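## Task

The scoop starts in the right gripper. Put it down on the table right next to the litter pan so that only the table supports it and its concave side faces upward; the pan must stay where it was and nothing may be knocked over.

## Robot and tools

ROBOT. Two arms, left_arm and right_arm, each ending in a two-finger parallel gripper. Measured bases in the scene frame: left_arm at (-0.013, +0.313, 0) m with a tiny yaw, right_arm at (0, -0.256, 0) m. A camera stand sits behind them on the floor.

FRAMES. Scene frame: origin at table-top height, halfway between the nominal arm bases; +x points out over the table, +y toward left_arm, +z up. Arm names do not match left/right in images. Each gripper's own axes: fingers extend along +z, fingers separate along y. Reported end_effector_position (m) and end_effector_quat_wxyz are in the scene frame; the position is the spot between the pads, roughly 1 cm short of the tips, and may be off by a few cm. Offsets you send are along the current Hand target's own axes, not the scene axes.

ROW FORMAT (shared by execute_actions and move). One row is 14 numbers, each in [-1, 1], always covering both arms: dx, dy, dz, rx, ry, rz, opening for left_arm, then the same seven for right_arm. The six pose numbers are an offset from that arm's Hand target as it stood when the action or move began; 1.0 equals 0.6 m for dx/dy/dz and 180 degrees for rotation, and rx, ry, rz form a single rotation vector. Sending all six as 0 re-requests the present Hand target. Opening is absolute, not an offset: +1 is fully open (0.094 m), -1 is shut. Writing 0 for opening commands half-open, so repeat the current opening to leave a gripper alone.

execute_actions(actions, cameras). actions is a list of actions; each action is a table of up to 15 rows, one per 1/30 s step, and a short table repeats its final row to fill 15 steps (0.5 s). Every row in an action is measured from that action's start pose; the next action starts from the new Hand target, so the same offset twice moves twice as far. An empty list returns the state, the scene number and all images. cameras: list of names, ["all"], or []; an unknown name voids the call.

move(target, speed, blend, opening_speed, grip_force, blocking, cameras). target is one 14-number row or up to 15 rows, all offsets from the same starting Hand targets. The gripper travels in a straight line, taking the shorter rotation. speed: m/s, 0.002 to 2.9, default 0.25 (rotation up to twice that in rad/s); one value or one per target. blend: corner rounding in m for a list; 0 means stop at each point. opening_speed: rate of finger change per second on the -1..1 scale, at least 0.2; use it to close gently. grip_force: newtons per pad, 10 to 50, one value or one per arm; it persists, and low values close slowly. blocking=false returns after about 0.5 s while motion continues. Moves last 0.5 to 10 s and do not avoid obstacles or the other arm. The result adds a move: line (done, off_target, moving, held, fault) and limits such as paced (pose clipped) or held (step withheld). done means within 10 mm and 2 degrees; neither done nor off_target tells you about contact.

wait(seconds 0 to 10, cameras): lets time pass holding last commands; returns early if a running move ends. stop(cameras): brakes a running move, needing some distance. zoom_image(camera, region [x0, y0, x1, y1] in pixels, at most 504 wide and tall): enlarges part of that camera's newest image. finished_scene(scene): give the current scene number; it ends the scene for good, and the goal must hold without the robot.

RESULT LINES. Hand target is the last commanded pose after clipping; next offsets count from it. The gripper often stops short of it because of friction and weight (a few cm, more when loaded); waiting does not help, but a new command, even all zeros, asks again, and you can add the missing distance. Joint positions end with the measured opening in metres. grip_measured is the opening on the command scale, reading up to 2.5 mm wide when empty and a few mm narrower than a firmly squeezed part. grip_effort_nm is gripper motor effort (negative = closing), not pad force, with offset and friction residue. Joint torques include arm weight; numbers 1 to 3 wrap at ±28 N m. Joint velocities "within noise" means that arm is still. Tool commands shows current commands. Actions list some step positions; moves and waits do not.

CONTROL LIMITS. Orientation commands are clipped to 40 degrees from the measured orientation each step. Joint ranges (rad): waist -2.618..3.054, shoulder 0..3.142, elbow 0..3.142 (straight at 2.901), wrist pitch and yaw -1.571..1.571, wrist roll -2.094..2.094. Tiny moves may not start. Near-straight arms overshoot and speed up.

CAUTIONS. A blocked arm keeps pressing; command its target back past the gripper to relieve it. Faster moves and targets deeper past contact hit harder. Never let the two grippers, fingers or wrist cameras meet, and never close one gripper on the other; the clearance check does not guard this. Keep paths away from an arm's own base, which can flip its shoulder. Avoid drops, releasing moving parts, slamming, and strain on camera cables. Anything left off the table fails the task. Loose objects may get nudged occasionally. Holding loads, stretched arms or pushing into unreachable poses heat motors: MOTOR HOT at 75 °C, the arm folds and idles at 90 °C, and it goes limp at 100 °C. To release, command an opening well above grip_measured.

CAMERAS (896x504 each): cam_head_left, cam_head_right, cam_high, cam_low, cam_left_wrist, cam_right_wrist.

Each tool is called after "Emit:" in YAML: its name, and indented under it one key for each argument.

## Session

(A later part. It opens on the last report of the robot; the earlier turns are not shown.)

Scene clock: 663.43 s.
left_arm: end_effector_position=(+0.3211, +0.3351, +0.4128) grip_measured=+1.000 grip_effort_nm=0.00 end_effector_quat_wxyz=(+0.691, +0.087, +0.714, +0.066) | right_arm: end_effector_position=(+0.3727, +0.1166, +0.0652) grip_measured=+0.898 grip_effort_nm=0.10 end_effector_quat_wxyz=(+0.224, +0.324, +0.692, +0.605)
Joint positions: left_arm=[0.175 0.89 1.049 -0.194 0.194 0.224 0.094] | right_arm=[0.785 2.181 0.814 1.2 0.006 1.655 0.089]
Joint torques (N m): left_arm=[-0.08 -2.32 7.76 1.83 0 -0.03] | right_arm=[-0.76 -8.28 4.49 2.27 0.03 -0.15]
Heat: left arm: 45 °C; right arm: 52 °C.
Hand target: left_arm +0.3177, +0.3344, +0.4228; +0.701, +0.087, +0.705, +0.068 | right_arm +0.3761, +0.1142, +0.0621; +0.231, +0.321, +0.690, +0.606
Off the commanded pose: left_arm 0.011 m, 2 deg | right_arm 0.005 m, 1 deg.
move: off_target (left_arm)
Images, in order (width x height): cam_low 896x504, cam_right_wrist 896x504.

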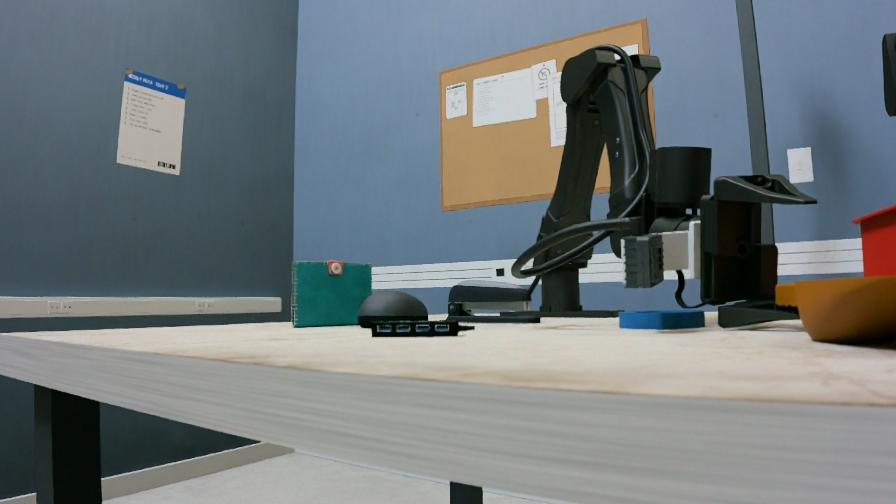

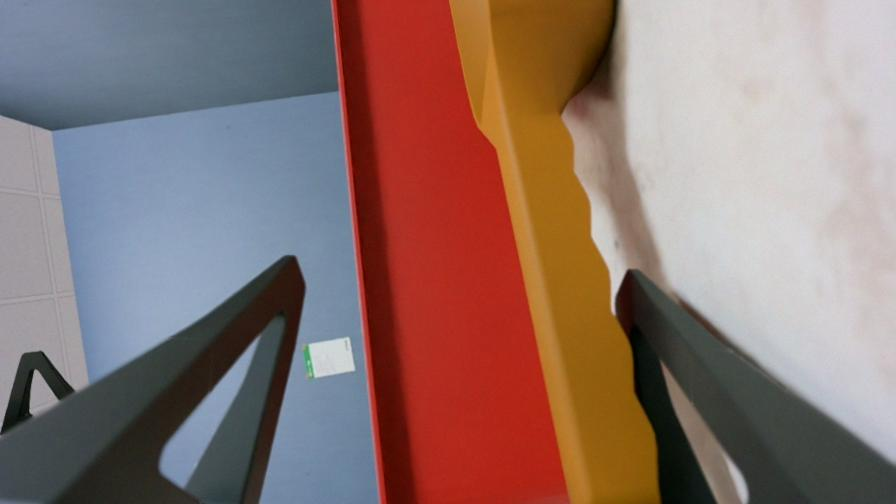

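Emit:
move:
  target: [0,0,0,0,0,0,1.0, 0.0406,-0.0092,-0.0912,0,0,0,0.9]
  speed: 0.05
  cameras: ["cam_low", "cam_right_wrist", "cam_high"]

Emit:
zoom_image:
  camera: "cam_low"
  region: [680, 170, 896, 370]

Emit:
zoom_image:
  camera: "cam_high"
  region: [400, 200, 580, 320]

Scene clock: 696.00 s.
left_arm: end_effector_position=(+0.3211, +0.3351, +0.4128) grip_measured=+1.000 grip_effort_nm=0.00 end_effector_quat_wxyz=(+0.691, +0.087, +0.714, +0.066) | right_arm: end_effector_position=(+0.3239, +0.0949, +0.0622) grip_measured=+0.898 grip_effort_nm=0.10 end_effector_quat_wxyz=(+0.230, +0.321, +0.691, +0.606)
Joint positions: left_arm=[0.175 0.89 1.049 -0.194 0.194 0.224 0.094] | right_arm=[0.852 2.12 0.6 1.358 0.078 1.655 0.089]
Joint torques (N m): left_arm=[-0.09 -2.32 7.73 1.83 -0.01 -0.04] | right_arm=[0.95 -11.19 2.19 1.89 0.2 -0.02]
Heat: left arm: 46 °C; right arm: 52 °C.
Hand target: left_arm +0.3177, +0.3344, +0.4228; +0.701, +0.087, +0.705, +0.068 | right_arm +0.3198, +0.0938, +0.0672; +0.232, +0.321, +0.690, +0.606
Off the commanded pose: left_arm 0.011 m, 2 deg | right_arm 0.007 m, 0 deg.
move: off_target (left_arm)
Images, in order (width x height): cam_high 896x504, cam_low 896x504, cam_right_wrist 896x504.

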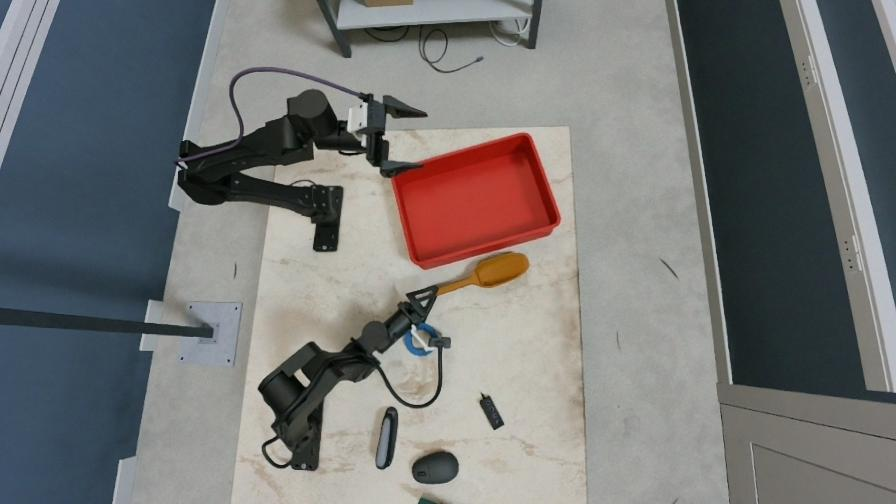

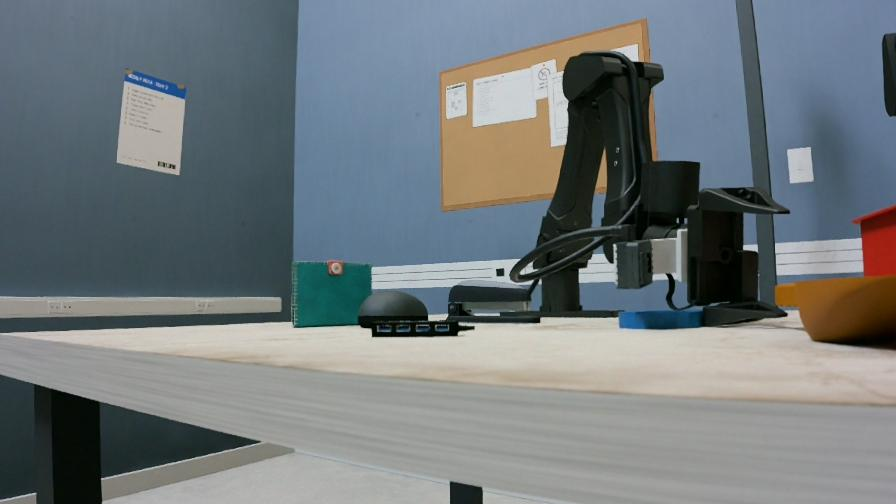

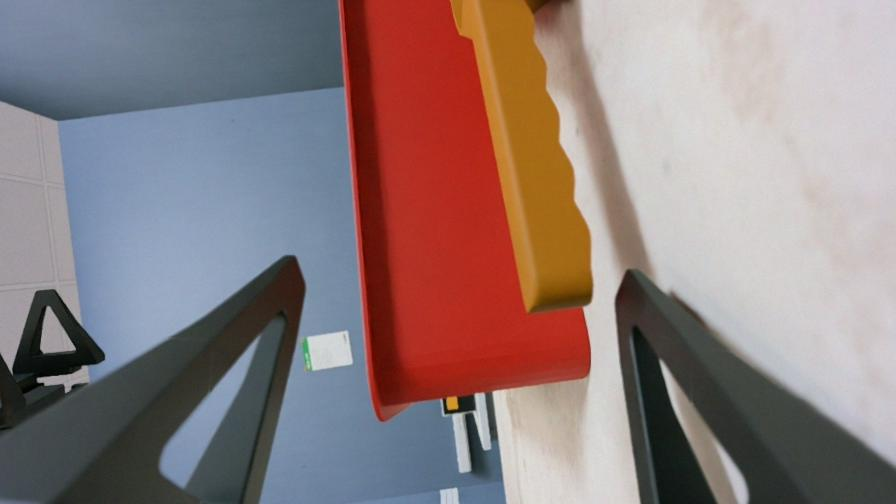

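Scaled by 2.333.

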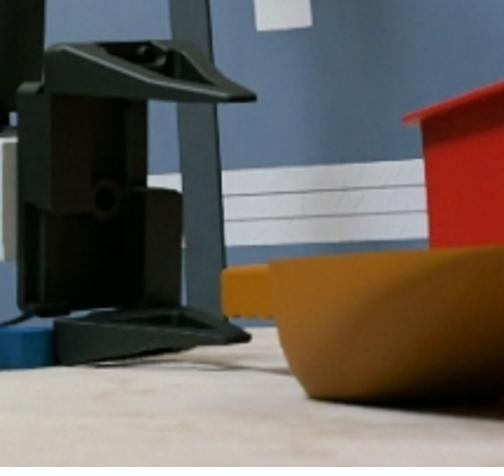

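Scaled by 2.800.

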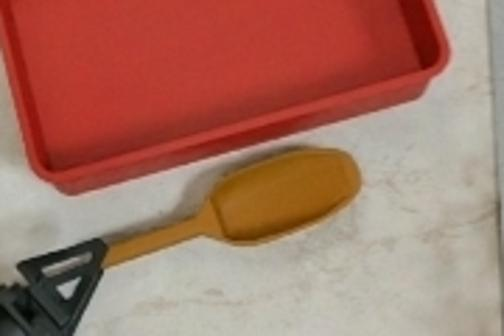

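Emit:
move:
  target: [0,0,0,0,0,0,1.0, 0.0385,-0.0013,-0.0328,0,0,0,0.9]
  speed: 0.08
  cameras: ["cam_right_wrist", "cam_high"]

Scene clock: 734.00 s.
left_arm: end_effector_position=(+0.3211, +0.3351, +0.4128) grip_measured=+1.000 grip_effort_nm=0.00 end_effector_quat_wxyz=(+0.691, +0.087, +0.714, +0.066) | right_arm: end_effector_position=(+0.2922, +0.0976, +0.0605) grip_measured=+0.898 grip_effort_nm=0.11 end_effector_quat_wxyz=(+0.227, +0.322, +0.697, +0.599)
Joint positions: left_arm=[0.175 0.89 1.049 -0.194 0.194 0.224 0.094] | right_arm=[0.941 2.077 0.529 1.365 0.163 1.672 0.089]
Joint torques (N m): left_arm=[-0.06 -2.37 7.77 1.85 -0.01 -0.01] | right_arm=[0.9 -10.96 2.4 2.03 0.2 -0.04]
Heat: left arm: 46 °C; right arm: 50 °C.
Hand target: left_arm +0.3177, +0.3344, +0.4228; +0.701, +0.087, +0.705, +0.068 | right_arm +0.2899, +0.0969, +0.0710; +0.231, +0.322, +0.690, +0.606
Off the commanded pose: left_arm 0.011 m, 2 deg | right_arm 0.011 m, 1 deg.
move: off_target (left_arm, right_arm)
Images, in order (width x height): cam_high 896x504, cam_right_wrist 896x504.

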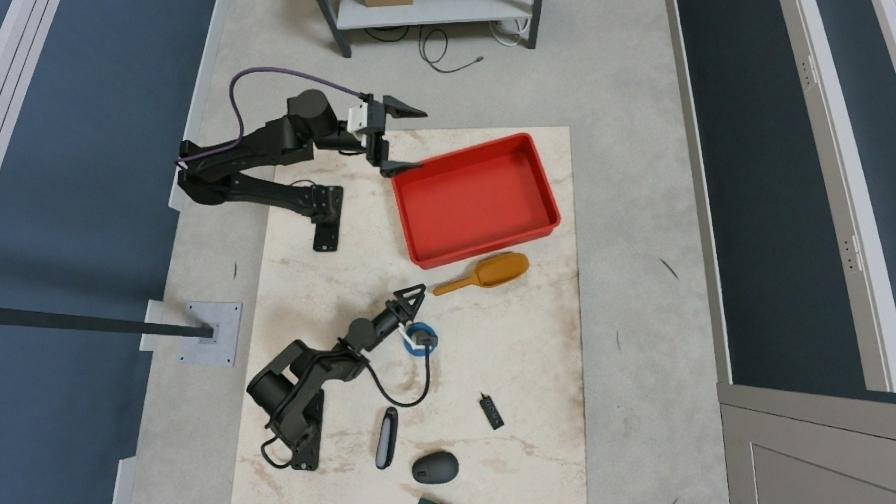

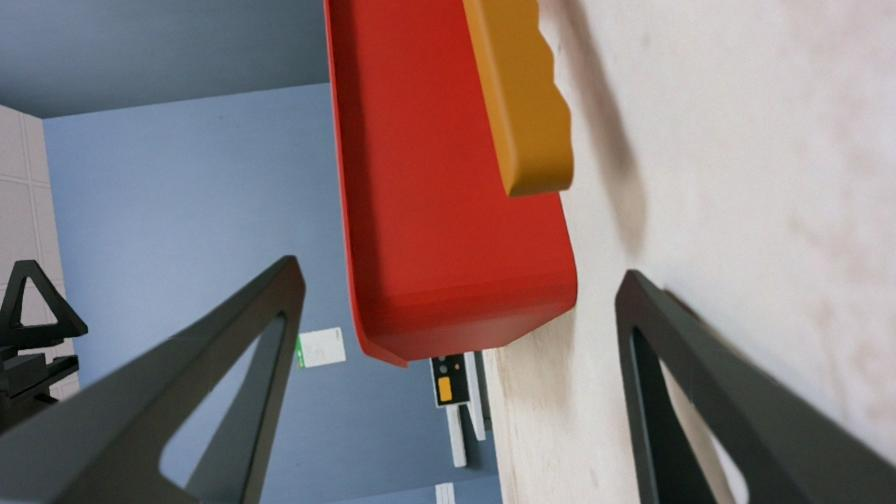

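Emit:
move:
  target: [0,0,0,0,0,0,1.0,0.0382,0.2079,-0.0579,0,0,0,0.9]
  speed: 0.15
  cameras: ["cam_high","cam_low","cam_right_wrist"]

Scene clock: 746.37 s.
left_arm: end_effector_position=(+0.3211, +0.3351, +0.4128) grip_measured=+1.000 grip_effort_nm=0.00 end_effector_quat_wxyz=(+0.691, +0.087, +0.714, +0.066) | right_arm: end_effector_position=(+0.2688, +0.0943, +0.1788) grip_measured=+0.898 grip_effort_nm=0.11 end_effector_quat_wxyz=(+0.223, +0.326, +0.706, +0.588)
Joint positions: left_arm=[0.175 0.89 1.049 -0.194 0.194 0.224 0.094] | right_arm=[1.003 1.481 0.603 0.663 0.222 1.689 0.089]
Joint torques (N m): left_arm=[-0.02 -2.33 7.71 1.83 0 -0.03] | right_arm=[0.84 -8.2 8.44 1.99 0.23 -0.1]
Heat: left arm: 46 °C; right arm: 51 °C.
Hand target: left_arm +0.3177, +0.3344, +0.4228; +0.701, +0.087, +0.705, +0.068 | right_arm +0.2698, +0.0972, +0.2009; +0.231, +0.321, +0.690, +0.606
Off the commanded pose: left_arm 0.011 m, 2 deg | right_arm 0.022 m, 3 deg.
move: off_target (left_arm, right_arm)
Images, in order (width x height): cam_high 896x504, cam_low 896x504, cam_right_wrist 896x504.

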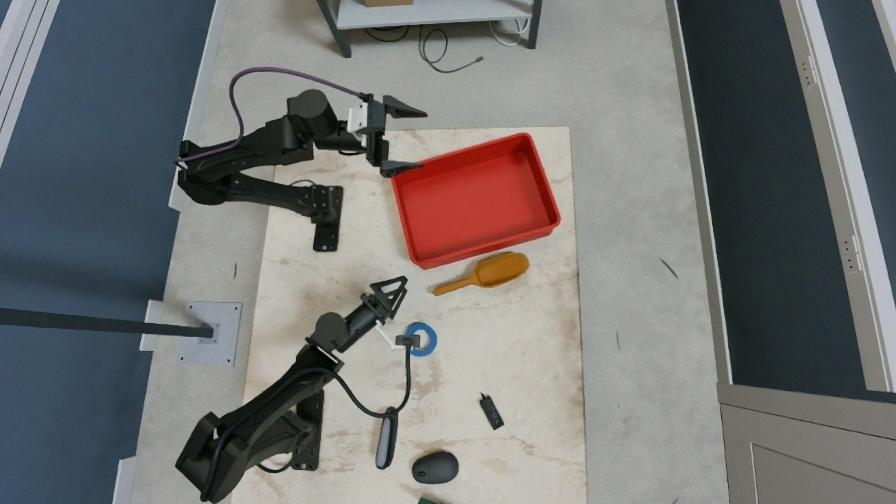

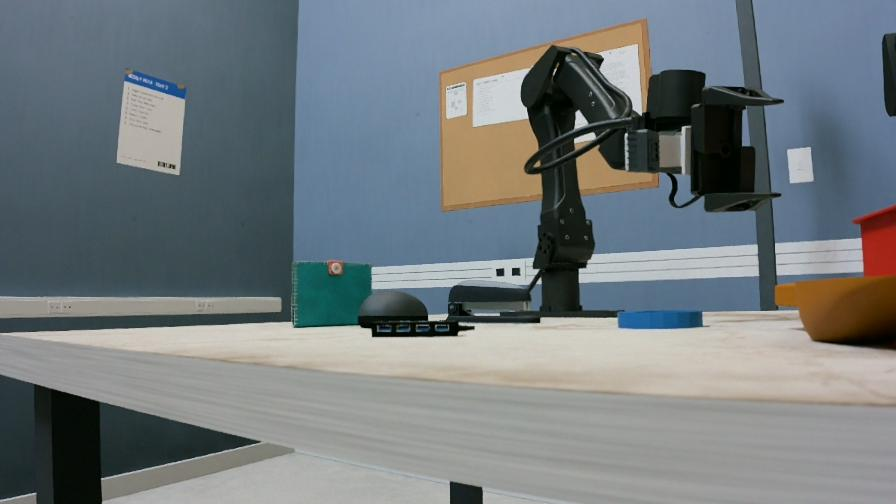

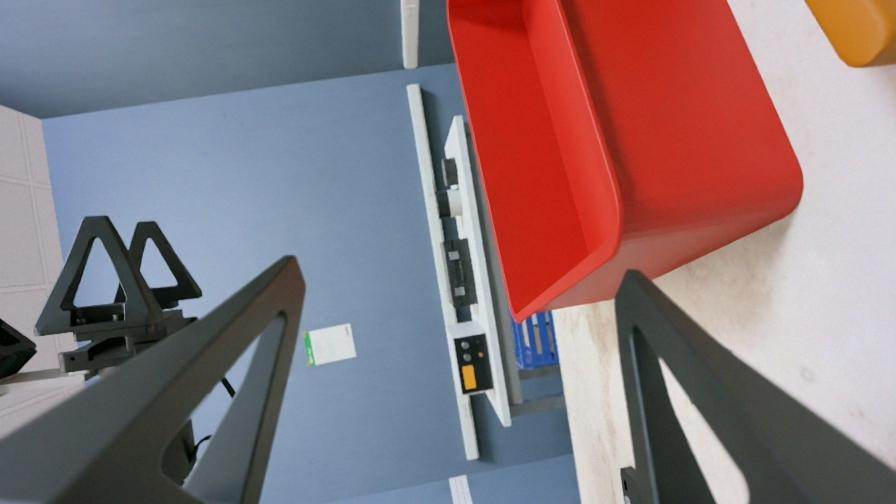

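Emit:
zoom_image:
  camera: "cam_high"
  region: [400, 210, 580, 311]

Emit:
zoom_image:
  camera: "cam_low"
  region: [680, 190, 896, 360]

Scaled by 2.800.

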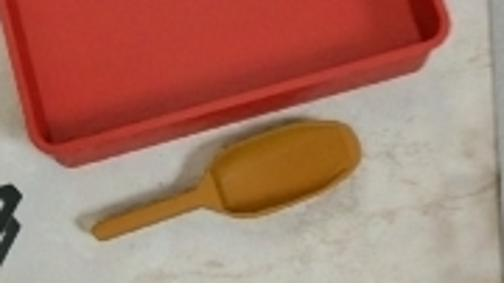

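Scaled by 2.333.

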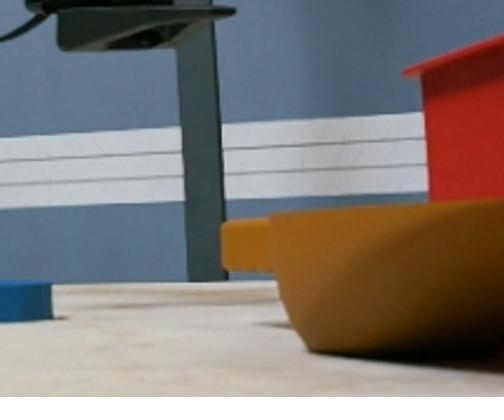

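Emit:
finished_scene:
  scene: 3

The scene is finished: the task was done.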